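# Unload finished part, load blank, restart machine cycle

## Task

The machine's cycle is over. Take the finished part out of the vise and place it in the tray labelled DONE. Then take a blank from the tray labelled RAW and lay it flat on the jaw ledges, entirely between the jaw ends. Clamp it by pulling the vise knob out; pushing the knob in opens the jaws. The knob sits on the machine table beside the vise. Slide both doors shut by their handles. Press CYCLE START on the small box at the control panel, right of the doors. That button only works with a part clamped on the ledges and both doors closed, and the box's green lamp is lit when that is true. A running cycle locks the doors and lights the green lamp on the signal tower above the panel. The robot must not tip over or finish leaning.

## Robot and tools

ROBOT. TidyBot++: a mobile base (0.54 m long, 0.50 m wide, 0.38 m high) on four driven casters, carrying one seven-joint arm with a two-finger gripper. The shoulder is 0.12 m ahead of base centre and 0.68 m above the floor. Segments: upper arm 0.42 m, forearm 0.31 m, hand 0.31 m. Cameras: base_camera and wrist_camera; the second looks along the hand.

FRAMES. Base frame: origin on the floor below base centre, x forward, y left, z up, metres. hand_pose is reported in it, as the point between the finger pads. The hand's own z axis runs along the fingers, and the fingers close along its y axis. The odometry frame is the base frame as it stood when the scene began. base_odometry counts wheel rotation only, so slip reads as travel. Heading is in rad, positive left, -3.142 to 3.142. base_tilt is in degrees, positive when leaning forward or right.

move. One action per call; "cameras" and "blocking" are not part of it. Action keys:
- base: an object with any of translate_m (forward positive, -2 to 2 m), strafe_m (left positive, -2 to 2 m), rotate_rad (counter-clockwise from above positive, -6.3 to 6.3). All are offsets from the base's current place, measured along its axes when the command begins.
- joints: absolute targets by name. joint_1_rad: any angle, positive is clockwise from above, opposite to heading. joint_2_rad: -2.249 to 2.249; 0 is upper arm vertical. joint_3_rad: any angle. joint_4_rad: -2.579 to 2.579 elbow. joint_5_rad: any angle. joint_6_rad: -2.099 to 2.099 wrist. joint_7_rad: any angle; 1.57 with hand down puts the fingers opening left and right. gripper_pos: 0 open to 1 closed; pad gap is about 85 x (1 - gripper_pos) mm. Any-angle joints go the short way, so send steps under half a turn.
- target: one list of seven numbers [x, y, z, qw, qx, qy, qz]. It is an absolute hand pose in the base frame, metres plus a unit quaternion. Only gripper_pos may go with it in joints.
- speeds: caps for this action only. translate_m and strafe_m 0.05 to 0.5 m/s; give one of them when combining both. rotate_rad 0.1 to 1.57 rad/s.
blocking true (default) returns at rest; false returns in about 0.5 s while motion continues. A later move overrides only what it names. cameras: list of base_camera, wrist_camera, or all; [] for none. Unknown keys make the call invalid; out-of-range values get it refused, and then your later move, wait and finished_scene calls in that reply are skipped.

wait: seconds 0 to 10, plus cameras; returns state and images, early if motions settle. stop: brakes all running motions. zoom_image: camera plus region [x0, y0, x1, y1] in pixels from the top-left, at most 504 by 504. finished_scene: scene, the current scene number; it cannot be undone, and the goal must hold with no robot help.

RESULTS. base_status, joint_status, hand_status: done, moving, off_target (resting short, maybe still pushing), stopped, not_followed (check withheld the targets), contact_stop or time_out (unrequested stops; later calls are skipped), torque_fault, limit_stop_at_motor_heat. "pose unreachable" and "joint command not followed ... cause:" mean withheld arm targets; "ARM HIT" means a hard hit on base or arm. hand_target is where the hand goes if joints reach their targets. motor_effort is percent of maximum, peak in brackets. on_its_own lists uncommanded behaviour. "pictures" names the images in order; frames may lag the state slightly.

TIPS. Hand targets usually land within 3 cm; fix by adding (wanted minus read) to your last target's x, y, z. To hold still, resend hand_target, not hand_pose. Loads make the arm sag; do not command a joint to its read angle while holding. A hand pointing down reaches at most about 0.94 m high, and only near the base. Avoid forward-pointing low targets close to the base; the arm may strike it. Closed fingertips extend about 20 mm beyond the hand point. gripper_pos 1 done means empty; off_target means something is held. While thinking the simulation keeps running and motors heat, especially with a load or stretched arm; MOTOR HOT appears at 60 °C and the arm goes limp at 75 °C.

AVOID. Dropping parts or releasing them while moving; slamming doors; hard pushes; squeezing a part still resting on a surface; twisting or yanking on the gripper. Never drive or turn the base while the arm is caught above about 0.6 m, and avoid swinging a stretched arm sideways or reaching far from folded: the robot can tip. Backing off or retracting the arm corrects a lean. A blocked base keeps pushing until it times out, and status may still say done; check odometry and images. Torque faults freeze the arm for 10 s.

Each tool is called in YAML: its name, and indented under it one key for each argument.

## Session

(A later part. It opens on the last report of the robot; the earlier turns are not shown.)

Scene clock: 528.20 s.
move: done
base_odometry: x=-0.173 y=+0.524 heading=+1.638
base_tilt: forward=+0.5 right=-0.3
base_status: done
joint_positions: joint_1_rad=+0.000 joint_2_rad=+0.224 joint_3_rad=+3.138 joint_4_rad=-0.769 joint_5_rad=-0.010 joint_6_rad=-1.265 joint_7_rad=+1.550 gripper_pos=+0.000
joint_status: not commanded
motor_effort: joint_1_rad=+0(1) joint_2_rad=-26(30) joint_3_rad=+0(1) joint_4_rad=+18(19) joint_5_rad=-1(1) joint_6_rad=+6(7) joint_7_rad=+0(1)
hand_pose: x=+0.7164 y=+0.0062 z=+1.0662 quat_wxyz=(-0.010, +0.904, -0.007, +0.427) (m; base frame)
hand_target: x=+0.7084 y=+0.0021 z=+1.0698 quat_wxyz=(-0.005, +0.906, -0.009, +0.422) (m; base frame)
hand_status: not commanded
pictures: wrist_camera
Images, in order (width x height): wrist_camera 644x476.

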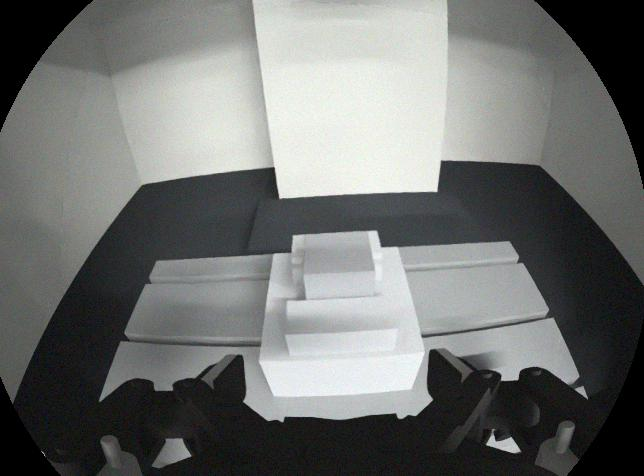

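move:
  base: {"translate_m": -0.19, "strafe_m": -0.15}
  joints: {"gripper_pos": 0.2}
  cameras: []

move:
  joints: {"joint_2_rad": 0.26, "joint_4_rad": -1.34, "joint_6_rad": -0.54}
  cameras: ["wrist_camera"]

Scene clock: 536.57 s.
move: done
base_odometry: x=-0.010 y=+0.345 heading=+1.638
base_tilt: forward=+0.5 right=-0.3
base_status: done
joint_positions: joint_1_rad=+0.003 joint_2_rad=+0.224 joint_3_rad=+3.139 joint_4_rad=-0.769 joint_5_rad=-0.010 joint_6_rad=-1.265 joint_7_rad=+1.550 gripper_pos=+0.200
joint_status: all done
motor_effort: joint_1_rad=+0(3) joint_2_rad=-27(30) joint_3_rad=+1(2) joint_4_rad=+18(19) joint_5_rad=-1(2) joint_6_rad=+6(7) joint_7_rad=-1(1)
hand_pose: x=+0.7163 y=+0.0040 z=+1.0667 quat_wxyz=(-0.010, +0.904, -0.009, +0.428) (m; base frame)
hand_target: x=+0.7084 y=+0.0021 z=+1.0698 quat_wxyz=(-0.005, +0.906, -0.009, +0.422) (m; base frame)
hand_status: not commanded
pictures: none
No camera images: "cameras" was empty.

Scene clock: 538.73 s.
move: done
base_odometry: x=-0.010 y=+0.345 heading=+1.638
base_tilt: forward=+0.5 right=-0.2
base_status: not commanded
joint_positions: joint_1_rad=+0.003 joint_2_rad=+0.270 joint_3_rad=+3.139 joint_4_rad=-1.328 joint_5_rad=-0.010 joint_6_rad=-0.603 joint_7_rad=+1.550 gripper_pos=+0.200
joint_status: all done
motor_effort: joint_1_rad=+0(0) joint_2_rad=-31(33) joint_3_rad=+0(1) joint_4_rad=+21(22) joint_5_rad=-1(1) joint_6_rad=+7(8) joint_7_rad=+0(1)
hand_pose: x=+0.7970 y=+0.0029 z=+0.8955 quat_wxyz=(-0.009, +0.891, -0.012, +0.453) (m; base frame)
hand_target: x=+0.8036 y=+0.0023 z=+0.9115 quat_wxyz=(-0.005, +0.877, -0.008, +0.480) (m; base frame)
hand_status: not commanded
pictures: wrist_camera
Images, in order (width x height): wrist_camera 644x476.

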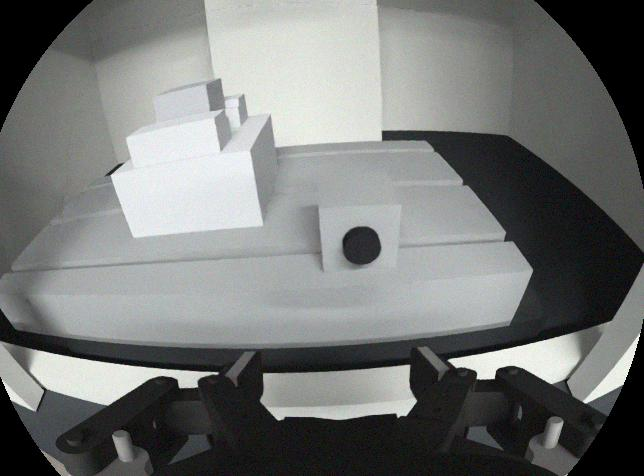

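move:
  base: {"strafe_m": -0.023, "translate_m": 0.07}
  joints: {"joint_2_rad": 0.285, "gripper_pos": 0.35}
  cameras: ["wrist_camera"]

Scene clock: 546.03 s.
move: done
base_odometry: x=+0.008 y=+0.416 heading=+1.637
base_tilt: forward=+0.5 right=-0.2
base_status: done
joint_positions: joint_1_rad=+0.003 joint_2_rad=+0.299 joint_3_rad=+3.139 joint_4_rad=-1.330 joint_5_rad=-0.010 joint_6_rad=-0.597 joint_7_rad=+1.550 gripper_pos=+0.350
joint_status: all done
motor_effort: joint_1_rad=+0(2) joint_2_rad=-32(34) joint_3_rad=+0(2) joint_4_rad=+21(22) joint_5_rad=-1(1) joint_6_rad=+7(7) joint_7_rad=+0(1)
hand_pose: x=+0.8036 y=+0.0028 z=+0.8758 quat_wxyz=(-0.009, +0.897, -0.012, +0.442) (m; base frame)
hand_target: x=+0.8091 y=+0.0023 z=+0.8943 quat_wxyz=(-0.005, +0.883, -0.008, +0.469) (m; base frame)
hand_status: not commanded
pictures: wrist_camera
Images, in order (width x height): wrist_camera 644x476.

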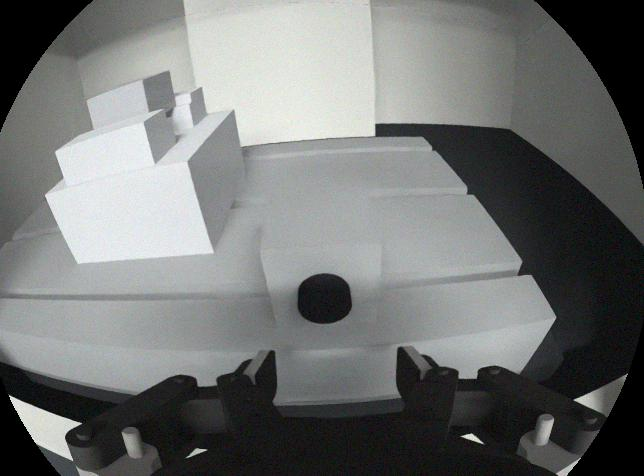

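move:
  base: {"strafe_m": 0.003, "translate_m": 0.04}
  speeds: {"translate_m": 0.08}
  cameras: ["wrist_camera"]

zoom_image:
  camera: "wrist_camera"
  region: [220, 240, 460, 440]

Scene clock: 551.10 s.
move: done
base_odometry: x=+0.003 y=+0.456 heading=+1.637
base_tilt: forward=+0.5 right=-0.2
base_status: done
joint_positions: joint_1_rad=+0.003 joint_2_rad=+0.292 joint_3_rad=+3.139 joint_4_rad=-1.339 joint_5_rad=-0.010 joint_6_rad=-0.594 joint_7_rad=+1.550 gripper_pos=+0.350
joint_status: not commanded
motor_effort: joint_1_rad=+0(2) joint_2_rad=-31(33) joint_3_rad=+1(2) joint_4_rad=+22(25) joint_5_rad=-1(1) joint_6_rad=+8(14) joint_7_rad=+0(1)
hand_pose: x=+0.8009 y=+0.0028 z=+0.8764 quat_wxyz=(-0.009, +0.897, -0.012, +0.442) (m; base frame)
hand_target: x=+0.8091 y=+0.0023 z=+0.8943 quat_wxyz=(-0.005, +0.883, -0.008, +0.469) (m; base frame)
hand_status: not commanded
pictures: wrist_camera
Images, in order (width x height): wrist_camera 644x476.

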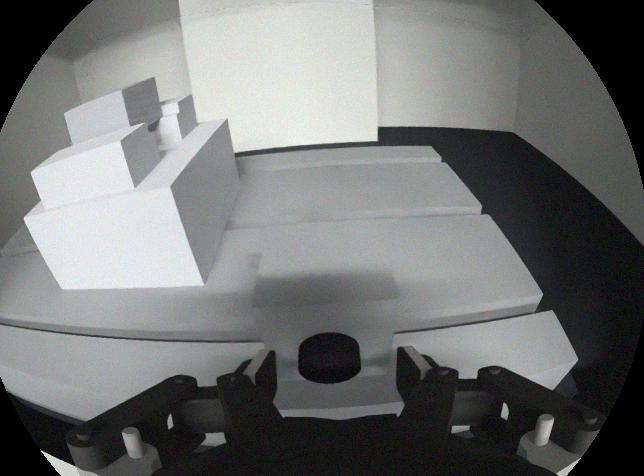

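Scaled by 2.100.

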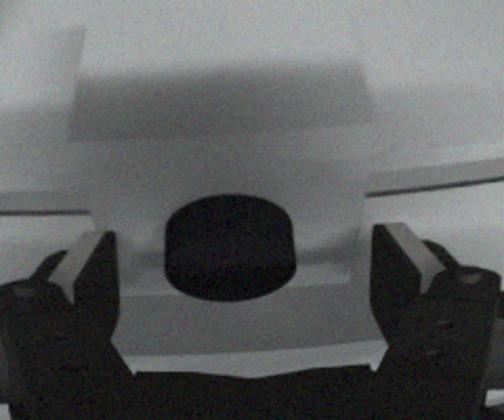

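move:
  base: {"translate_m": -0.004}
  cameras: []

move:
  joints: {"gripper_pos": 0.85}
  cameras: ["wrist_camera"]

Scene clock: 554.60 s.
move: done
base_odometry: x=+0.003 y=+0.452 heading=+1.637
base_tilt: forward=+0.5 right=-0.3
base_status: done
joint_positions: joint_1_rad=+0.003 joint_2_rad=+0.294 joint_3_rad=+3.139 joint_4_rad=-1.339 joint_5_rad=-0.010 joint_6_rad=-0.593 joint_7_rad=+1.550 gripper_pos=+0.350
joint_status: not commanded
motor_effort: joint_1_rad=+0(1) joint_2_rad=-32(34) joint_3_rad=+0(1) joint_4_rad=+21(22) joint_5_rad=+0(1) joint_6_rad=+7(8) joint_7_rad=+0(1)
hand_pose: x=+0.8015 y=+0.0028 z=+0.8755 quat_wxyz=(-0.009, +0.897, -0.012, +0.442) (m; base frame)
hand_target: x=+0.8091 y=+0.0023 z=+0.8943 quat_wxyz=(-0.005, +0.883, -0.008, +0.469) (m; base frame)
hand_status: not commanded
pictures: none
No camera images: "cameras" was empty.

Scene clock: 555.43 s.
move: off_target
base_odometry: x=+0.003 y=+0.452 heading=+1.637
base_tilt: forward=+0.5 right=-0.2
base_status: not commanded
joint_positions: joint_1_rad=-0.001 joint_2_rad=+0.292 joint_3_rad=+3.137 joint_4_rad=-1.341 joint_5_rad=-0.010 joint_6_rad=-0.592 joint_7_rad=+1.550 gripper_pos=+0.748
joint_status: gripper_pos off_target (ended at +0.748, target +0.850)
motor_effort: joint_1_rad=+1(6) joint_2_rad=-31(32) joint_3_rad=+2(6) joint_4_rad=+22(25) joint_5_rad=+0(3) joint_6_rad=+8(12) joint_7_rad=+0(1)
hand_pose: x=+0.8007 y=+0.0061 z=+0.8762 quat_wxyz=(-0.010, +0.897, -0.010, +0.442) (m; base frame)
hand_target: x=+0.8091 y=+0.0023 z=+0.8943 quat_wxyz=(-0.005, +0.883, -0.008, +0.469) (m; base frame)
hand_status: not commanded
pictures: wrist_camera
Images, in order (width x height): wrist_camera 644x476.

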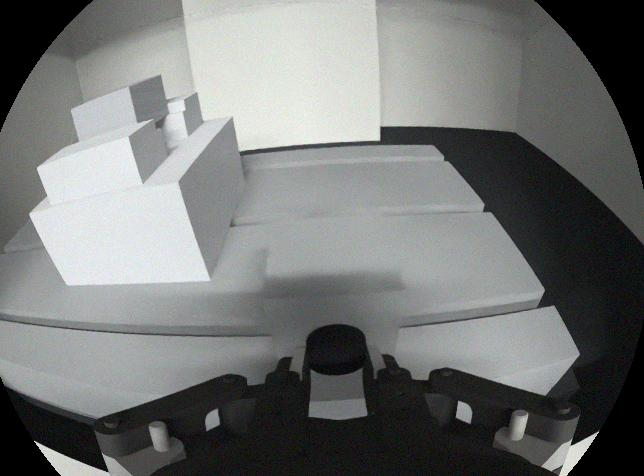

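move:
  base: {"translate_m": -0.025}
  speeds: {"translate_m": 0.06}
  cameras: ["wrist_camera"]

zoom_image:
  camera: "wrist_camera"
  region: [20, 60, 260, 300]

Scene clock: 558.93 s.
move: done
base_odometry: x=+0.005 y=+0.427 heading=+1.636
base_tilt: forward=+0.5 right=-0.2
base_status: done
joint_positions: joint_1_rad=-0.001 joint_2_rad=+0.314 joint_3_rad=+3.137 joint_4_rad=-1.335 joint_5_rad=-0.010 joint_6_rad=-0.545 joint_7_rad=+1.550 gripper_pos=+0.750
joint_status: not commanded
motor_effort: joint_1_rad=+1(2) joint_2_rad=-36(39) joint_3_rad=+1(2) joint_4_rad=+18(20) joint_5_rad=+0(1) joint_6_rad=+3(8) joint_7_rad=+0(1)
hand_pose: x=+0.8150 y=+0.0066 z=+0.8760 quat_wxyz=(-0.011, +0.890, -0.010, +0.456) (m; base frame)
hand_target: x=+0.8091 y=+0.0023 z=+0.8943 quat_wxyz=(-0.005, +0.883, -0.008, +0.469) (m; base frame)
hand_status: not commanded
pictures: wrist_camera
Images, in order (width x height): wrist_camera 644x476.

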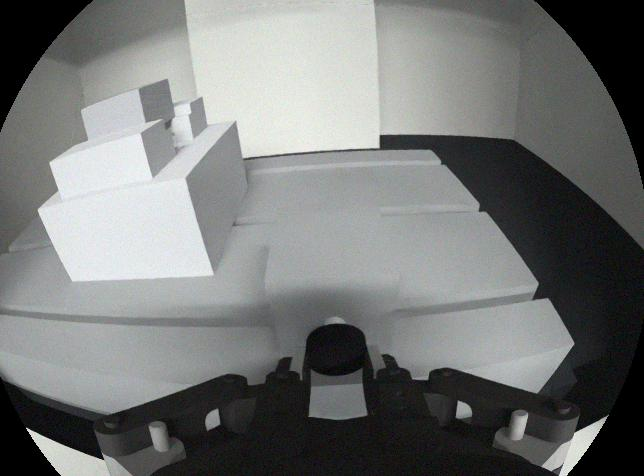

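Scaled by 2.100.

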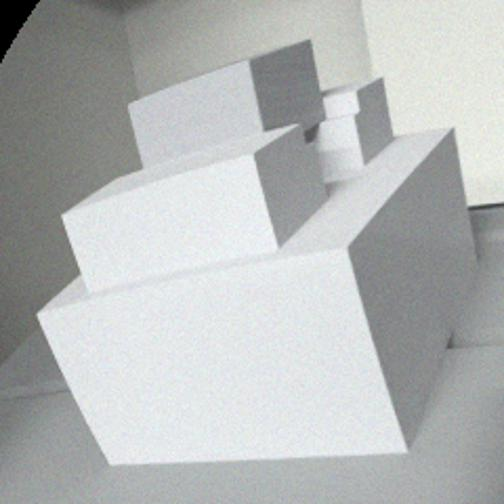

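move:
  base: {"translate_m": -0.02}
  speeds: {"translate_m": 0.06}
  cameras: ["wrist_camera"]

zoom_image:
  camera: "wrist_camera"
  region: [20, 60, 260, 300]

Scene clock: 563.37 s.
move: done
base_odometry: x=+0.006 y=+0.408 heading=+1.636
base_tilt: forward=+0.6 right=-0.3
base_status: done
joint_positions: joint_1_rad=-0.002 joint_2_rad=+0.345 joint_3_rad=+3.137 joint_4_rad=-1.315 joint_5_rad=-0.010 joint_6_rad=-0.502 joint_7_rad=+1.550 gripper_pos=+0.750
joint_status: not commanded
motor_effort: joint_1_rad=+1(4) joint_2_rad=-41(44) joint_3_rad=+1(3) joint_4_rad=+14(18) joint_5_rad=+0(1) joint_6_rad=-3(7) joint_7_rad=+0(1)
hand_pose: x=+0.8328 y=+0.0070 z=+0.8760 quat_wxyz=(-0.011, +0.882, -0.009, +0.470) (m; base frame)
hand_target: x=+0.8091 y=+0.0023 z=+0.8943 quat_wxyz=(-0.005, +0.883, -0.008, +0.469) (m; base frame)
hand_status: not commanded
pictures: wrist_camera
Images, in order (width x height): wrist_camera 644x476.

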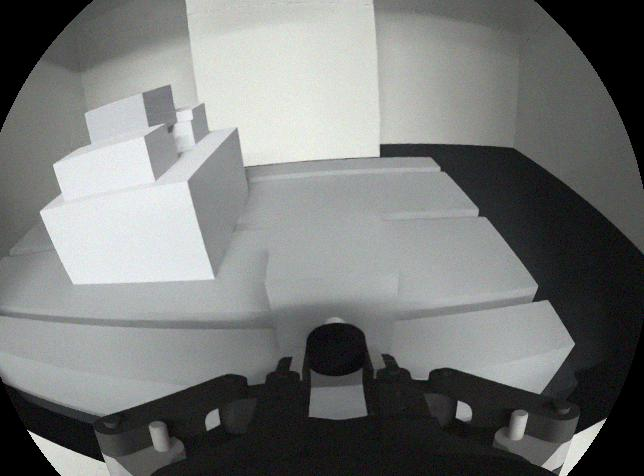

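Scaled by 2.100.

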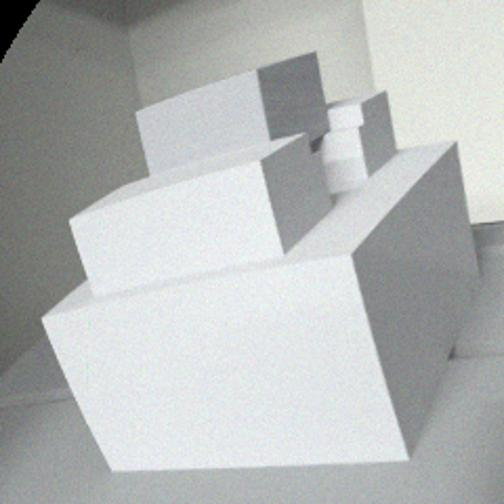

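move:
  base: {"translate_m": 0.03}
  speeds: {"translate_m": 0.08}
  cameras: []

move:
  joints: {"gripper_pos": 0.35}
  cameras: ["wrist_camera"]

move:
  base: {"translate_m": -0.1}
  cameras: ["wrist_camera"]

zoom_image:
  camera: "wrist_camera"
  region: [100, 60, 300, 260]

Scene clock: 569.60 s.
move: done
base_odometry: x=+0.004 y=+0.437 heading=+1.636
base_tilt: forward=+0.6 right=-0.2
base_status: done
joint_positions: joint_1_rad=-0.001 joint_2_rad=+0.292 joint_3_rad=+3.138 joint_4_rad=-1.357 joint_5_rad=-0.010 joint_6_rad=-0.553 joint_7_rad=+1.550 gripper_pos=+0.750
joint_status: not commanded
motor_effort: joint_1_rad=-1(2) joint_2_rad=-30(43) joint_3_rad=-1(2) joint_4_rad=+22(26) joint_5_rad=-1(1) joint_6_rad=+9(13) joint_7_rad=+0(0)
hand_pose: x=+0.8047 y=+0.0058 z=+0.8762 quat_wxyz=(-0.010, +0.892, -0.010, +0.452) (m; base frame)
hand_target: x=+0.8091 y=+0.0023 z=+0.8943 quat_wxyz=(-0.005, +0.883, -0.008, +0.469) (m; base frame)
hand_status: not commanded
pictures: none
No camera images: "cameras" was empty.

Scene clock: 570.43 s.
move: done
base_odometry: x=+0.004 y=+0.437 heading=+1.636
base_tilt: forward=+0.5 right=-0.2
base_status: not commanded
joint_positions: joint_1_rad=-0.001 joint_2_rad=+0.295 joint_3_rad=+3.138 joint_4_rad=-1.357 joint_5_rad=-0.010 joint_6_rad=-0.553 joint_7_rad=+1.550 gripper_pos=+0.350
joint_status: all done
motor_effort: joint_1_rad=+0(1) joint_2_rad=-32(33) joint_3_rad=+0(2) joint_4_rad=+20(22) joint_5_rad=-1(1) joint_6_rad=+7(9) joint_7_rad=+0(1)
hand_pose: x=+0.8053 y=+0.0058 z=+0.8743 quat_wxyz=(-0.010, +0.892, -0.010, +0.451) (m; base frame)
hand_target: x=+0.8091 y=+0.0023 z=+0.8943 quat_wxyz=(-0.005, +0.883, -0.008, +0.469) (m; base frame)
hand_status: not commanded
pictures: wrist_camera
Images, in order (width x height): wrist_camera 644x476.

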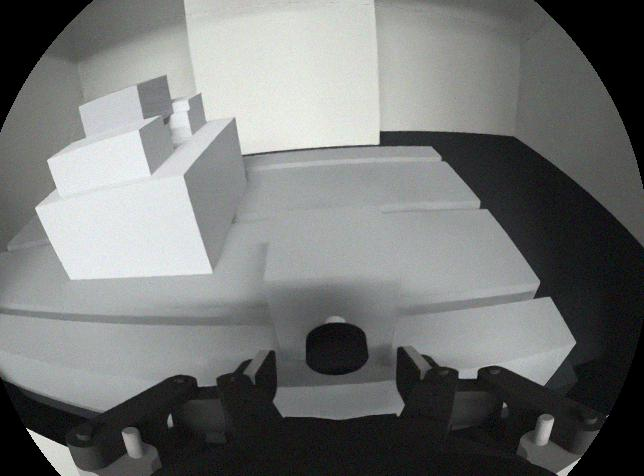

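Scene clock: 571.70 s.
move: done
base_odometry: x=+0.011 y=+0.337 heading=+1.636
base_tilt: forward=+0.5 right=-0.2
base_status: done
joint_positions: joint_1_rad=+0.000 joint_2_rad=+0.295 joint_3_rad=+3.138 joint_4_rad=-1.357 joint_5_rad=-0.010 joint_6_rad=-0.553 joint_7_rad=+1.550 gripper_pos=+0.350
joint_status: not commanded
motor_effort: joint_1_rad=+0(2) joint_2_rad=-32(34) joint_3_rad=+0(2) joint_4_rad=+21(22) joint_5_rad=-1(1) joint_6_rad=+6(7) joint_7_rad=+0(1)
hand_pose: x=+0.8053 y=+0.0053 z=+0.8744 quat_wxyz=(-0.010, +0.892, -0.010, +0.451) (m; base frame)
hand_target: x=+0.8091 y=+0.0023 z=+0.8943 quat_wxyz=(-0.005, +0.883, -0.008, +0.469) (m; base frame)
hand_status: not commanded
pictures: wrist_camera
Images, in order (width x height): wrist_camera 644x476.

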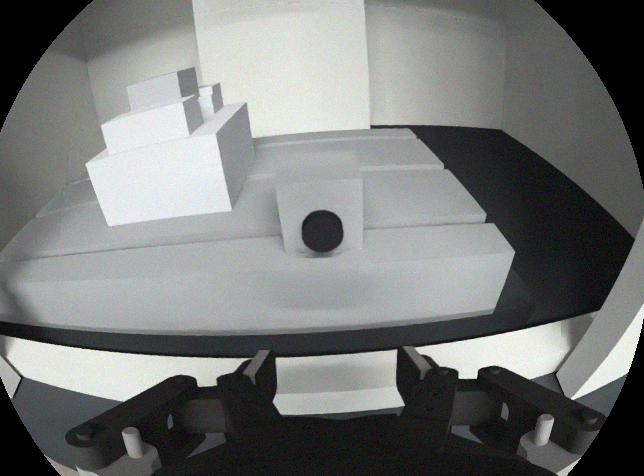

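Scaled by 2.520.

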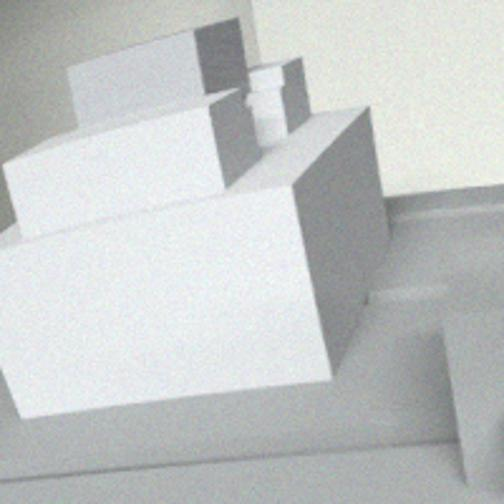

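move:
  base: {"translate_m": 0.14, "strafe_m": 0.17}
  joints: {"joint_2_rad": 0.2, "joint_4_rad": -0.75, "joint_6_rad": -1.3, "gripper_pos": 0.0}
  cameras: ["wrist_camera"]

zoom_image:
  camera: "wrist_camera"
  region: [250, 200, 430, 380]

Scene clock: 577.70 s.
move: done
base_odometry: x=-0.168 y=+0.466 heading=+1.637
base_tilt: forward=+0.5 right=-0.3
base_status: done
joint_positions: joint_1_rad=-0.005 joint_2_rad=+0.211 joint_3_rad=+3.138 joint_4_rad=-0.774 joint_5_rad=-0.010 joint_6_rad=-1.238 joint_7_rad=+1.550 gripper_pos=+0.000
joint_status: all done
motor_effort: joint_1_rad=+0(4) joint_2_rad=-26(34) joint_3_rad=+0(3) joint_4_rad=+18(23) joint_5_rad=-1(1) joint_6_rad=+7(9) joint_7_rad=-1(1)
hand_pose: x=+0.7164 y=+0.0088 z=+1.0783 quat_wxyz=(-0.012, +0.896, -0.005, +0.443) (m; base frame)
hand_target: x=+0.7005 y=+0.0021 z=+1.0815 quat_wxyz=(-0.005, +0.902, -0.009, +0.431) (m; base frame)
hand_status: not commanded
pictures: wrist_camera
Images, in order (width x height): wrist_camera 644x476.

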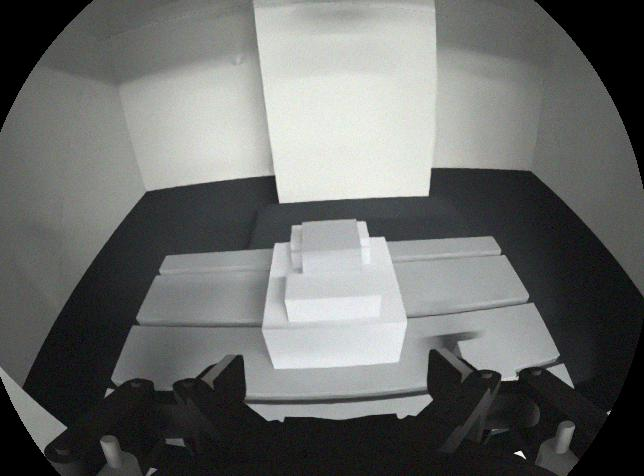

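Scaled by 2.800.

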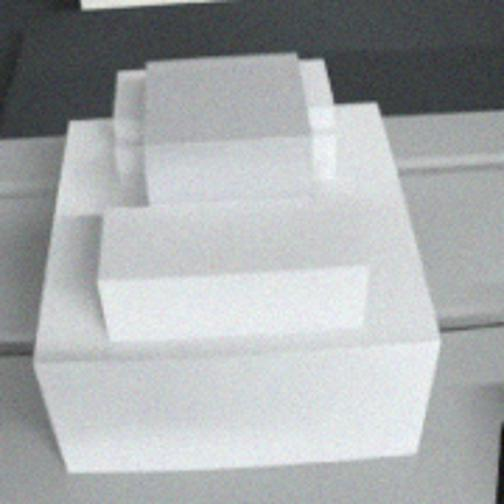

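zoom_image:
  camera: "wrist_camera"
  region: [280, 210, 390, 320]

Scaled by 4.582.

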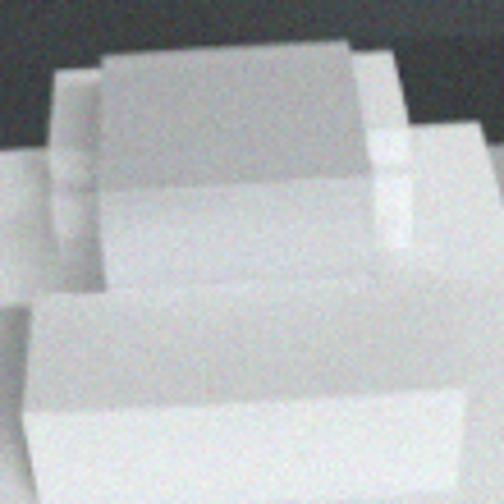

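move:
  base: {"translate_m": -0.25}
  joints: {"gripper_pos": 0.25}
  cameras: []

move:
  base: {"strafe_m": 0.285}
  joints: {"joint_2_rad": -0.01, "joint_4_rad": -1.2, "joint_5_rad": -0.04, "joint_6_rad": -0.33}
  cameras: ["wrist_camera"]

Scene clock: 587.17 s.
move: done
base_odometry: x=-0.152 y=+0.216 heading=+1.637
base_tilt: forward=+0.5 right=-0.3
base_status: done
joint_positions: joint_1_rad=-0.005 joint_2_rad=+0.204 joint_3_rad=+3.138 joint_4_rad=-0.772 joint_5_rad=-0.010 joint_6_rad=-1.244 joint_7_rad=+1.550 gripper_pos=+0.250
joint_status: all done
motor_effort: joint_1_rad=+0(1) joint_2_rad=-26(30) joint_3_rad=+0(1) joint_4_rad=+18(19) joint_5_rad=-1(1) joint_6_rad=+7(7) joint_7_rad=+0(1)
hand_pose: x=+0.7126 y=+0.0086 z=+1.0818 quat_wxyz=(-0.011, +0.896, -0.005, +0.444) (m; base frame)
hand_target: x=+0.7005 y=+0.0021 z=+1.0815 quat_wxyz=(-0.005, +0.902, -0.009, +0.431) (m; base frame)
hand_status: not commanded
pictures: none
No camera images: "cameras" was empty.

Scene clock: 589.20 s.
move: done
base_odometry: x=-0.436 y=+0.197 heading=+1.638
base_tilt: forward=+0.4 right=-0.2
base_status: done
joint_positions: joint_1_rad=-0.005 joint_2_rad=+0.007 joint_3_rad=+3.137 joint_4_rad=-1.186 joint_5_rad=-0.010 joint_6_rad=-0.394 joint_7_rad=+1.550 gripper_pos=+0.250
joint_status: all done
motor_effort: joint_1_rad=+0(3) joint_2_rad=-21(27) joint_3_rad=+0(4) joint_4_rad=+21(22) joint_5_rad=-1(2) joint_6_rad=+8(9) joint_7_rad=+0(1)
hand_pose: x=+0.7251 y=+0.0082 z=+1.2139 quat_wxyz=(-0.015, +0.713, -0.006, +0.701) (m; base frame)
hand_target: x=+0.7175 y=+0.0063 z=+1.2352 quat_wxyz=(-0.026, +0.689, -0.015, +0.724) (m; base frame)
hand_status: not commanded
pictures: wrist_camera
Images, in order (width x height): wrist_camera 644x476.

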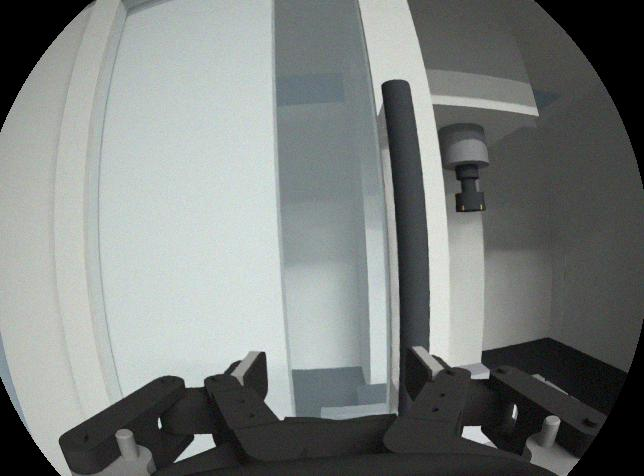

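move:
  base: {"strafe_m": -0.066, "translate_m": 0.06}
  cameras: ["wrist_camera"]

Scene clock: 594.43 s.
move: done
base_odometry: x=-0.375 y=+0.262 heading=+1.638
base_tilt: forward=+0.4 right=-0.2
base_status: done
joint_positions: joint_1_rad=-0.001 joint_2_rad=+0.005 joint_3_rad=+3.141 joint_4_rad=-1.191 joint_5_rad=-0.010 joint_6_rad=-0.388 joint_7_rad=+1.550 gripper_pos=+0.250
joint_status: not commanded
motor_effort: joint_1_rad=+0(3) joint_2_rad=-21(25) joint_3_rad=+1(3) joint_4_rad=+21(22) joint_5_rad=-1(1) joint_6_rad=+8(9) joint_7_rad=+0(1)
hand_pose: x=+0.7247 y=+0.0033 z=+1.2138 quat_wxyz=(-0.012, +0.712, -0.009, +0.702) (m; base frame)
hand_target: x=+0.7175 y=+0.0063 z=+1.2352 quat_wxyz=(-0.026, +0.689, -0.015, +0.724) (m; base frame)
hand_status: not commanded
pictures: wrist_camera
Images, in order (width x height): wrist_camera 644x476.

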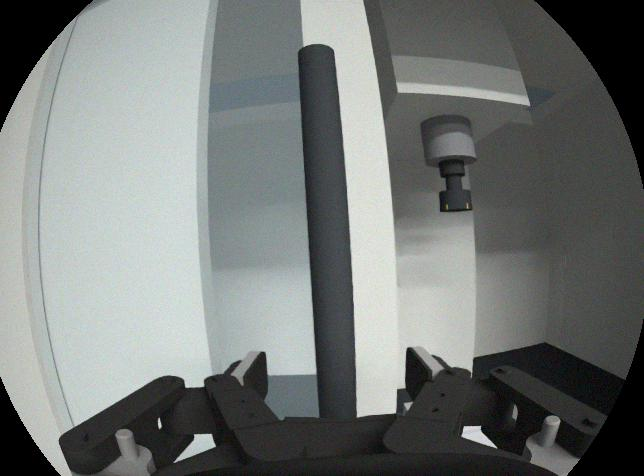

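move:
  base: {"translate_m": 0.115}
  speeds: {"translate_m": 0.15}
  cameras: ["wrist_camera"]

move:
  base: {"strafe_m": -0.32}
  speeds: {"strafe_m": 0.12}
  cameras: ["wrist_camera"]

Scene clock: 600.07 s.
move: done
base_odometry: x=-0.382 y=+0.377 heading=+1.638
base_tilt: forward=+0.5 right=-0.3
base_status: done
joint_positions: joint_1_rad=-0.001 joint_2_rad=-0.023 joint_3_rad=+3.141 joint_4_rad=-1.194 joint_5_rad=-0.010 joint_6_rad=-0.387 joint_7_rad=+1.550 gripper_pos=+0.250
joint_status: not commanded
motor_effort: joint_1_rad=+0(2) joint_2_rad=-17(24) joint_3_rad=+0(3) joint_4_rad=+21(25) joint_5_rad=-1(2) joint_6_rad=+9(14) joint_7_rad=+0(1)
hand_pose: x=+0.7103 y=+0.0030 z=+1.2286 quat_wxyz=(-0.012, +0.703, -0.009, +0.711) (m; base frame)
hand_target: x=+0.7175 y=+0.0063 z=+1.2352 quat_wxyz=(-0.026, +0.689, -0.015, +0.724) (m; base frame)
hand_status: not commanded
pictures: wrist_camera
Images, in order (width x height): wrist_camera 644x476.

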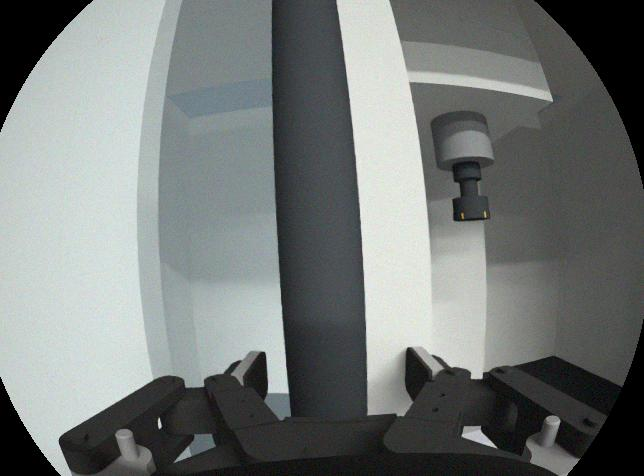

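Scene clock: 603.43 s.
move: done
base_odometry: x=-0.063 y=+0.398 heading=+1.638
base_tilt: forward=+0.5 right=-0.2
base_status: done
joint_positions: joint_1_rad=-0.031 joint_2_rad=-0.022 joint_3_rad=+3.110 joint_4_rad=-1.194 joint_5_rad=-0.018 joint_6_rad=-0.379 joint_7_rad=+1.550 gripper_pos=+0.250
joint_status: not commanded
motor_effort: joint_1_rad=+3(12) joint_2_rad=-17(19) joint_3_rad=+4(14) joint_4_rad=+20(21) joint_5_rad=+0(3) joint_6_rad=+8(10) joint_7_rad=-1(1)
hand_pose: x=+0.7091 y=+0.0409 z=+1.2304 quat_wxyz=(-0.038, +0.700, +0.012, +0.713) (m; base frame)
hand_target: x=+0.7175 y=+0.0063 z=+1.2352 quat_wxyz=(-0.026, +0.689, -0.015, +0.724) (m; base frame)
hand_status: not commanded
pictures: wrist_camera
Images, in order (width x height): wrist_camera 644x476.

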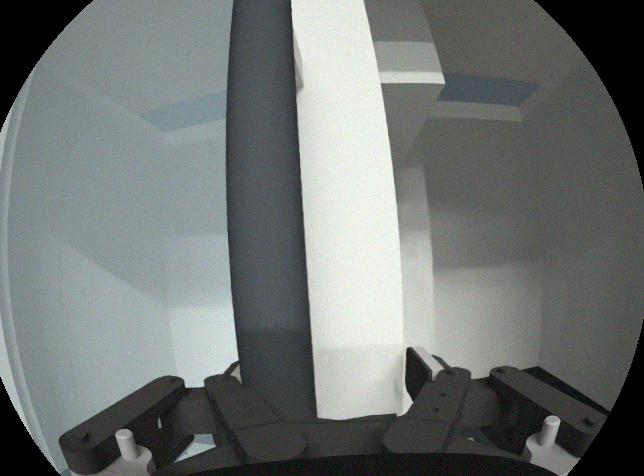

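move:
  base: {"strafe_m": -0.02}
  speeds: {"strafe_m": 0.1}
  cameras: ["wrist_camera"]

Scene clock: 609.57 s.
move: done
base_odometry: x=-0.043 y=+0.400 heading=+1.638
base_tilt: forward=+0.5 right=-0.3
base_status: done
joint_positions: joint_1_rad=-0.044 joint_2_rad=-0.021 joint_3_rad=+3.093 joint_4_rad=-1.194 joint_5_rad=-0.020 joint_6_rad=-0.378 joint_7_rad=+1.550 gripper_pos=+0.250
joint_status: not commanded
motor_effort: joint_1_rad=+8(10) joint_2_rad=-18(19) joint_3_rad=+9(11) joint_4_rad=+20(21) joint_5_rad=+2(2) joint_6_rad=+8(9) joint_7_rad=-1(1)
hand_pose: x=+0.7077 y=+0.0589 z=+1.2302 quat_wxyz=(-0.049, +0.700, +0.022, +0.712) (m; base frame)
hand_target: x=+0.7175 y=+0.0063 z=+1.2352 quat_wxyz=(-0.026, +0.689, -0.015, +0.724) (m; base frame)
hand_status: not commanded
pictures: wrist_camera
Images, in order (width x height): wrist_camera 644x476.

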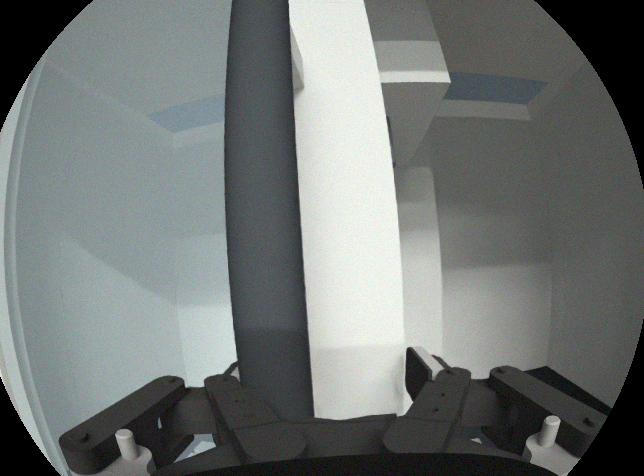

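move:
  base: {"strafe_m": 0.068}
  speeds: {"strafe_m": 0.15}
  cameras: ["wrist_camera"]

move:
  base: {"translate_m": -0.14}
  cameras: ["wrist_camera"]

Scene clock: 614.67 s.
move: done
base_odometry: x=-0.111 y=+0.395 heading=+1.637
base_tilt: forward=+0.5 right=-0.2
base_status: done
joint_positions: joint_1_rad=-0.006 joint_2_rad=-0.017 joint_3_rad=+3.135 joint_4_rad=-1.194 joint_5_rad=-0.020 joint_6_rad=-0.378 joint_7_rad=+1.550 gripper_pos=+0.250
joint_status: not commanded
motor_effort: joint_1_rad=+0(9) joint_2_rad=-18(19) joint_3_rad=+1(11) joint_4_rad=+20(21) joint_5_rad=+0(2) joint_6_rad=+9(9) joint_7_rad=+0(1)
hand_pose: x=+0.7135 y=+0.0107 z=+1.2276 quat_wxyz=(-0.021, +0.702, -0.007, +0.712) (m; base frame)
hand_target: x=+0.7175 y=+0.0063 z=+1.2352 quat_wxyz=(-0.026, +0.689, -0.015, +0.724) (m; base frame)
hand_status: not commanded
pictures: wrist_camera
Images, in order (width x height): wrist_camera 644x476.

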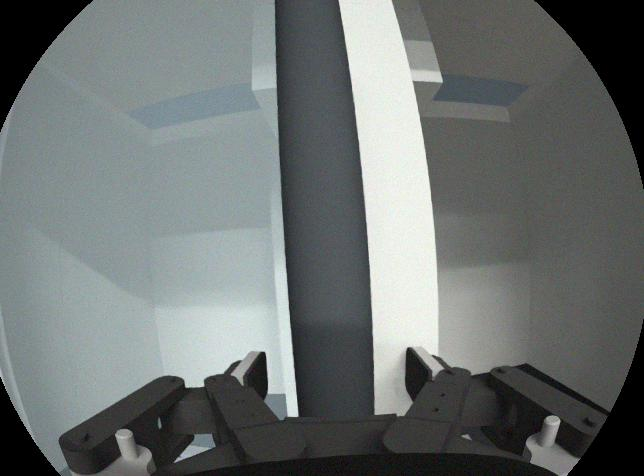

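Scene clock: 616.23 s.
move: done
base_odometry: x=-0.101 y=+0.255 heading=+1.637
base_tilt: forward=+0.5 right=-0.3
base_status: done
joint_positions: joint_1_rad=-0.006 joint_2_rad=-0.008 joint_3_rad=+3.136 joint_4_rad=-1.195 joint_5_rad=-0.020 joint_6_rad=-0.378 joint_7_rad=+1.550 gripper_pos=+0.250
joint_status: not commanded
motor_effort: joint_1_rad=+0(1) joint_2_rad=-21(25) joint_3_rad=+1(1) joint_4_rad=+21(22) joint_5_rad=+0(1) joint_6_rad=+8(9) joint_7_rad=+0(1)
hand_pose: x=+0.7183 y=+0.0107 z=+1.2223 quat_wxyz=(-0.021, +0.705, -0.007, +0.709) (m; base frame)
hand_target: x=+0.7175 y=+0.0063 z=+1.2352 quat_wxyz=(-0.026, +0.689, -0.015, +0.724) (m; base frame)
hand_status: not commanded
pictures: wrist_camera
Images, in order (width x height): wrist_camera 644x476.

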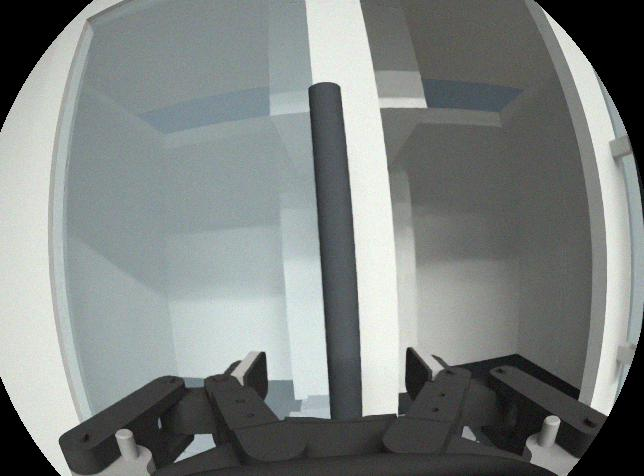

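move:
  base: {"strafe_m": -0.38, "translate_m": -0.02}
  cameras: ["wrist_camera"]

Scene clock: 625.63 s.
move: done
base_odometry: x=+0.279 y=+0.260 heading=+1.637
base_tilt: forward=+0.5 right=-0.3
base_status: done
joint_positions: joint_1_rad=-0.001 joint_2_rad=-0.007 joint_3_rad=+3.140 joint_4_rad=-1.195 joint_5_rad=-0.020 joint_6_rad=-0.378 joint_7_rad=+1.550 gripper_pos=+0.250
joint_status: not commanded
motor_effort: joint_1_rad=+0(3) joint_2_rad=-21(21) joint_3_rad=+0(3) joint_4_rad=+21(21) joint_5_rad=-1(1) joint_6_rad=+9(9) joint_7_rad=+0(1)
hand_pose: x=+0.7186 y=+0.0053 z=+1.2221 quat_wxyz=(-0.017, +0.705, -0.010, +0.709) (m; base frame)
hand_target: x=+0.7175 y=+0.0063 z=+1.2352 quat_wxyz=(-0.026, +0.689, -0.015, +0.724) (m; base frame)
hand_status: not commanded
pictures: wrist_camera
Images, in order (width x height): wrist_camera 644x476.

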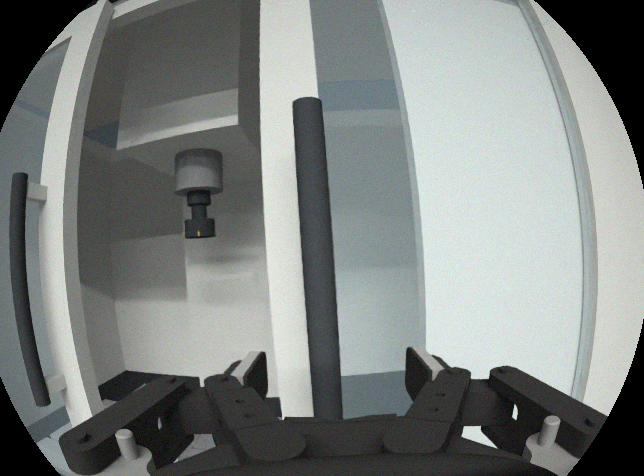

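move:
  base: {"translate_m": 0.12, "strafe_m": 0.008}
  speeds: {"translate_m": 0.15}
  cameras: ["wrist_camera"]

move:
  base: {"strafe_m": 0.34}
  speeds: {"strafe_m": 0.12}
  cameras: ["wrist_camera"]

Scene clock: 630.07 s.
move: done
base_odometry: x=+0.264 y=+0.380 heading=+1.637
base_tilt: forward=+0.6 right=-0.3
base_status: done
joint_positions: joint_1_rad=-0.001 joint_2_rad=+0.002 joint_3_rad=+3.140 joint_4_rad=-1.195 joint_5_rad=-0.020 joint_6_rad=-0.378 joint_7_rad=+1.550 gripper_pos=+0.250
joint_status: not commanded
motor_effort: joint_1_rad=+0(1) joint_2_rad=-21(24) joint_3_rad=+1(1) joint_4_rad=+21(22) joint_5_rad=+0(1) joint_6_rad=+8(9) joint_7_rad=+0(1)
hand_pose: x=+0.7235 y=+0.0053 z=+1.2165 quat_wxyz=(-0.017, +0.708, -0.010, +0.706) (m; base frame)
hand_target: x=+0.7175 y=+0.0063 z=+1.2352 quat_wxyz=(-0.026, +0.689, -0.015, +0.724) (m; base frame)
hand_status: not commanded
pictures: wrist_camera
Images, in order (width x height): wrist_camera 644x476.

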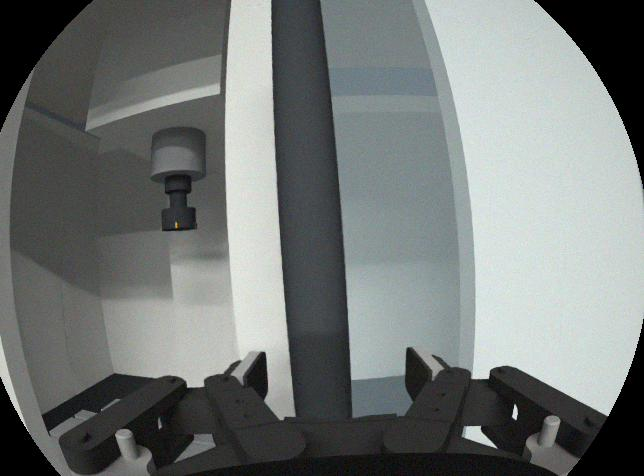

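Scene clock: 633.67 s.
move: done
base_odometry: x=-0.076 y=+0.357 heading=+1.636
base_tilt: forward=+0.5 right=-0.3
base_status: done
joint_positions: joint_1_rad=+0.031 joint_2_rad=-0.001 joint_3_rad=+3.170 joint_4_rad=-1.196 joint_5_rad=-0.020 joint_6_rad=-0.376 joint_7_rad=+1.550 gripper_pos=+0.250
joint_status: not commanded
motor_effort: joint_1_rad=-5(12) joint_2_rad=-19(24) joint_3_rad=-4(12) joint_4_rad=+21(23) joint_5_rad=-2(5) joint_6_rad=+9(11) joint_7_rad=+0(1)
hand_pose: x=+0.7220 y=-0.0323 z=+1.2173 quat_wxyz=(+0.005, +0.707, -0.032, +0.707) (m; base frame)
hand_target: x=+0.7175 y=+0.0063 z=+1.2352 quat_wxyz=(-0.026, +0.689, -0.015, +0.724) (m; base frame)
hand_status: not commanded
pictures: wrist_camera
Images, in order (width x height): wrist_camera 644x476.

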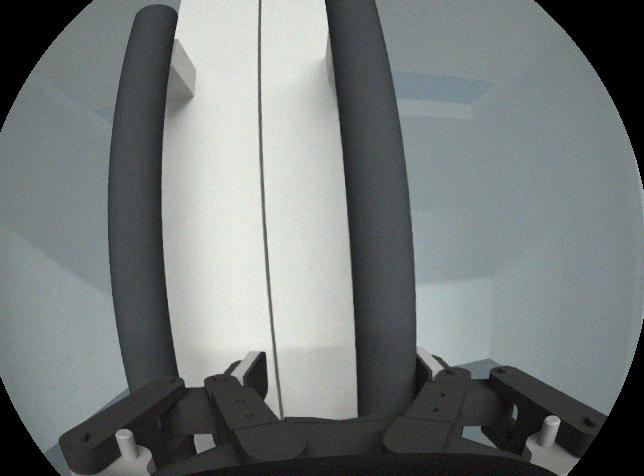

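move:
  base: {"strafe_m": -0.05}
  speeds: {"strafe_m": 0.15}
  cameras: ["wrist_camera"]

move:
  base: {"translate_m": -0.25}
  cameras: ["wrist_camera"]

Scene clock: 640.30 s.
move: done
base_odometry: x=-0.026 y=+0.361 heading=+1.636
base_tilt: forward=+0.4 right=-0.4
base_status: done
joint_positions: joint_1_rad=+0.007 joint_2_rad=-0.001 joint_3_rad=+3.145 joint_4_rad=-1.196 joint_5_rad=-0.020 joint_6_rad=-0.376 joint_7_rad=+1.550 gripper_pos=+0.250
joint_status: not commanded
motor_effort: joint_1_rad=+0(5) joint_2_rad=-21(21) joint_3_rad=+0(5) joint_4_rad=+21(21) joint_5_rad=-1(2) joint_6_rad=+8(9) joint_7_rad=+0(1)
hand_pose: x=+0.7226 y=-0.0028 z=+1.2173 quat_wxyz=(-0.013, +0.707, -0.015, +0.707) (m; base frame)
hand_target: x=+0.7175 y=+0.0063 z=+1.2352 quat_wxyz=(-0.026, +0.689, -0.015, +0.724) (m; base frame)
hand_status: not commanded
pictures: wrist_camera
Images, in order (width x height): wrist_camera 644x476.

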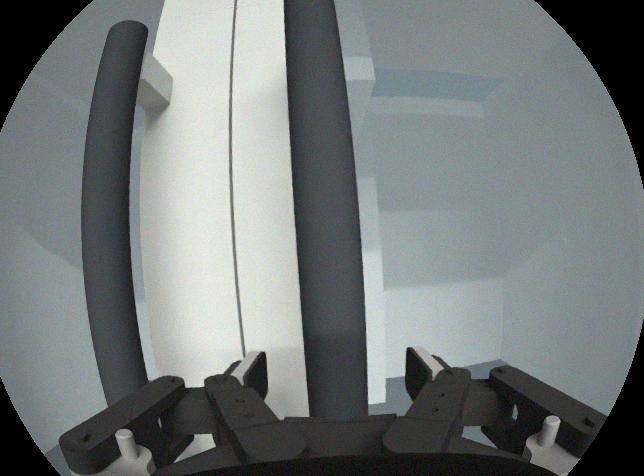

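Scene clock: 642.20 s.
move: done
base_odometry: x=-0.009 y=+0.111 heading=+1.636
base_tilt: forward=+0.4 right=-0.3
base_status: done
joint_positions: joint_1_rad=+0.007 joint_2_rad=-0.008 joint_3_rad=+3.145 joint_4_rad=-1.197 joint_5_rad=-0.020 joint_6_rad=-0.376 joint_7_rad=+1.550 gripper_pos=+0.250
joint_status: not commanded
motor_effort: joint_1_rad=+0(1) joint_2_rad=-21(25) joint_3_rad=+1(1) joint_4_rad=+21(23) joint_5_rad=-1(1) joint_6_rad=+8(9) joint_7_rad=+0(1)
hand_pose: x=+0.7186 y=-0.0028 z=+1.2218 quat_wxyz=(-0.013, +0.705, -0.015, +0.709) (m; base frame)
hand_target: x=+0.7175 y=+0.0063 z=+1.2352 quat_wxyz=(-0.026, +0.689, -0.015, +0.724) (m; base frame)
hand_status: not commanded
pictures: wrist_camera
Images, in order (width x height): wrist_camera 644x476.

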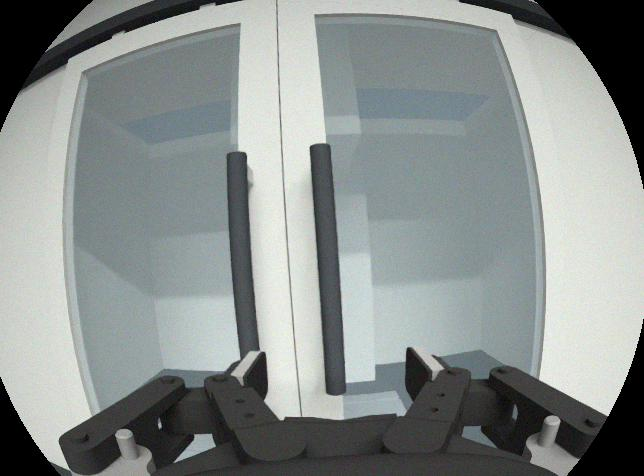

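move:
  base: {"strafe_m": -0.9, "translate_m": -0.25}
  joints: {"gripper_pos": 1.0}
  cameras: ["wrist_camera"]

Scene clock: 649.27 s.
move: done
base_odometry: x=+0.905 y=-0.080 heading=+1.636
base_tilt: forward=+0.5 right=-0.2
base_status: done
joint_positions: joint_1_rad=+0.005 joint_2_rad=-0.006 joint_3_rad=+3.144 joint_4_rad=-1.197 joint_5_rad=-0.020 joint_6_rad=-0.376 joint_7_rad=+1.550 gripper_pos=+0.999
joint_status: all done
motor_effort: joint_1_rad=+0(2) joint_2_rad=-21(22) joint_3_rad=+0(3) joint_4_rad=+21(22) joint_5_rad=-1(1) joint_6_rad=+9(9) joint_7_rad=+0(1)
hand_pose: x=+0.7195 y=-0.0007 z=+1.2208 quat_wxyz=(-0.014, +0.705, -0.014, +0.709) (m; base frame)
hand_target: x=+0.7175 y=+0.0063 z=+1.2352 quat_wxyz=(-0.026, +0.689, -0.015, +0.724) (m; base frame)
hand_status: not commanded
pictures: wrist_camera
Images, in order (width x height): wrist_camera 644x476.

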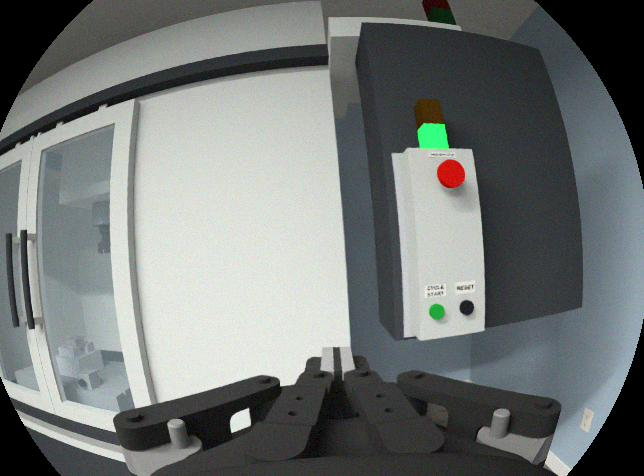

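move:
  base: {"strafe_m": -0.15}
  cameras: ["wrist_camera"]

Scene clock: 656.33 s.
move: done
base_odometry: x=+1.055 y=-0.070 heading=+1.636
base_tilt: forward=+0.4 right=-0.2
base_status: done
joint_positions: joint_1_rad=+0.005 joint_2_rad=-0.006 joint_3_rad=+3.145 joint_4_rad=-1.197 joint_5_rad=-0.020 joint_6_rad=-0.376 joint_7_rad=+1.550 gripper_pos=+0.999
joint_status: not commanded
motor_effort: joint_1_rad=+0(3) joint_2_rad=-21(22) joint_3_rad=+0(3) joint_4_rad=+21(22) joint_5_rad=+0(1) joint_6_rad=+8(9) joint_7_rad=+0(1)
hand_pose: x=+0.7195 y=-0.0010 z=+1.2208 quat_wxyz=(-0.014, +0.705, -0.014, +0.709) (m; base frame)
hand_target: x=+0.7175 y=+0.0063 z=+1.2352 quat_wxyz=(-0.026, +0.689, -0.015, +0.724) (m; base frame)
hand_status: not commanded
pictures: wrist_camera
Images, in order (width x height): wrist_camera 644x476.

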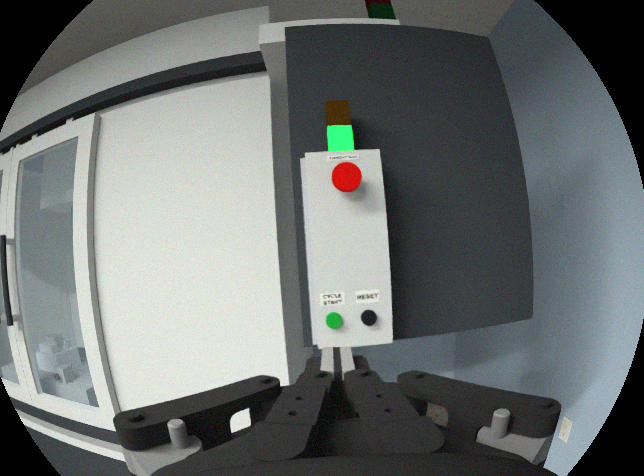

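move:
  base: {"strafe_m": -0.011, "translate_m": 0.2}
  joints: {"joint_4_rad": -1.39, "joint_6_rad": -0.13}
  cameras: ["wrist_camera"]

Scene clock: 662.93 s.
move: done
base_odometry: x=+1.053 y=+0.130 heading=+1.635
base_tilt: forward=+0.5 right=-0.3
base_status: done
joint_positions: joint_1_rad=+0.005 joint_2_rad=+0.008 joint_3_rad=+3.145 joint_4_rad=-1.380 joint_5_rad=-0.020 joint_6_rad=-0.191 joint_7_rad=+1.550 gripper_pos=+0.999
joint_status: all done
motor_effort: joint_1_rad=+0(0) joint_2_rad=-22(26) joint_3_rad=+1(2) joint_4_rad=+22(23) joint_5_rad=-1(1) joint_6_rad=+9(10) joint_7_rad=+0(1)
hand_pose: x=+0.7427 y=-0.0023 z=+1.1571 quat_wxyz=(-0.013, +0.710, -0.016, +0.704) (m; base frame)
hand_target: x=+0.7341 y=+0.0039 z=+1.1811 quat_wxyz=(-0.024, +0.685, -0.018, +0.728) (m; base frame)
hand_status: not commanded
pictures: wrist_camera
Images, in order (width x height): wrist_camera 644x476.

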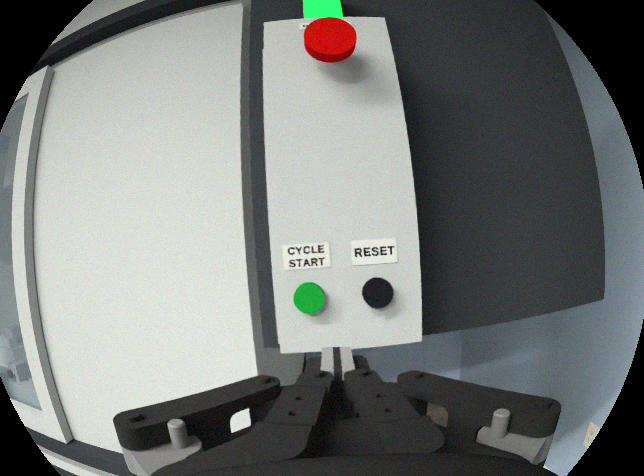

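move:
  base: {"strafe_m": 0.013, "translate_m": 0.05}
  joints: {"joint_4_rad": -1.365, "joint_6_rad": -0.155}
  speeds: {"translate_m": 0.15}
  cameras: ["wrist_camera"]

Scene clock: 668.00 s.
move: done
base_odometry: x=+1.037 y=+0.180 heading=+1.635
base_tilt: forward=+0.5 right=-0.2
base_status: done
joint_positions: joint_1_rad=+0.005 joint_2_rad=+0.005 joint_3_rad=+3.145 joint_4_rad=-1.375 joint_5_rad=-0.020 joint_6_rad=-0.191 joint_7_rad=+1.550 gripper_pos=+0.999
joint_status: all done
motor_effort: joint_1_rad=+0(2) joint_2_rad=-22(26) joint_3_rad=+0(1) joint_4_rad=+22(23) joint_5_rad=+0(1) joint_6_rad=+9(9) joint_7_rad=+0(1)
hand_pose: x=+0.7413 y=-0.0022 z=+1.1617 quat_wxyz=(-0.013, +0.707, -0.015, +0.707) (m; base frame)
hand_target: x=+0.7326 y=+0.0043 z=+1.1888 quat_wxyz=(-0.024, +0.685, -0.018, +0.728) (m; base frame)
hand_status: not commanded
pictures: wrist_camera
Images, in order (width x height): wrist_camera 644x476.

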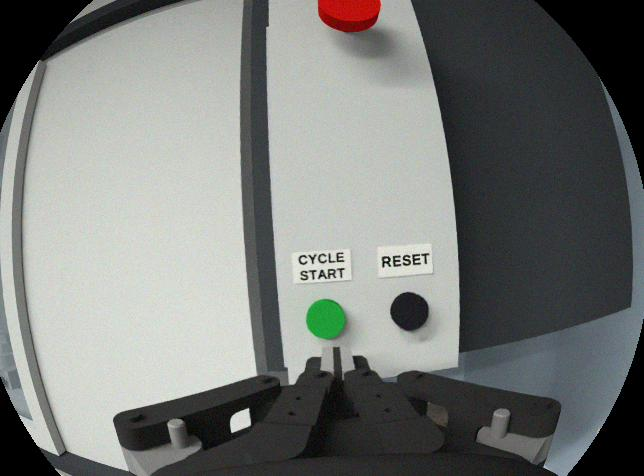

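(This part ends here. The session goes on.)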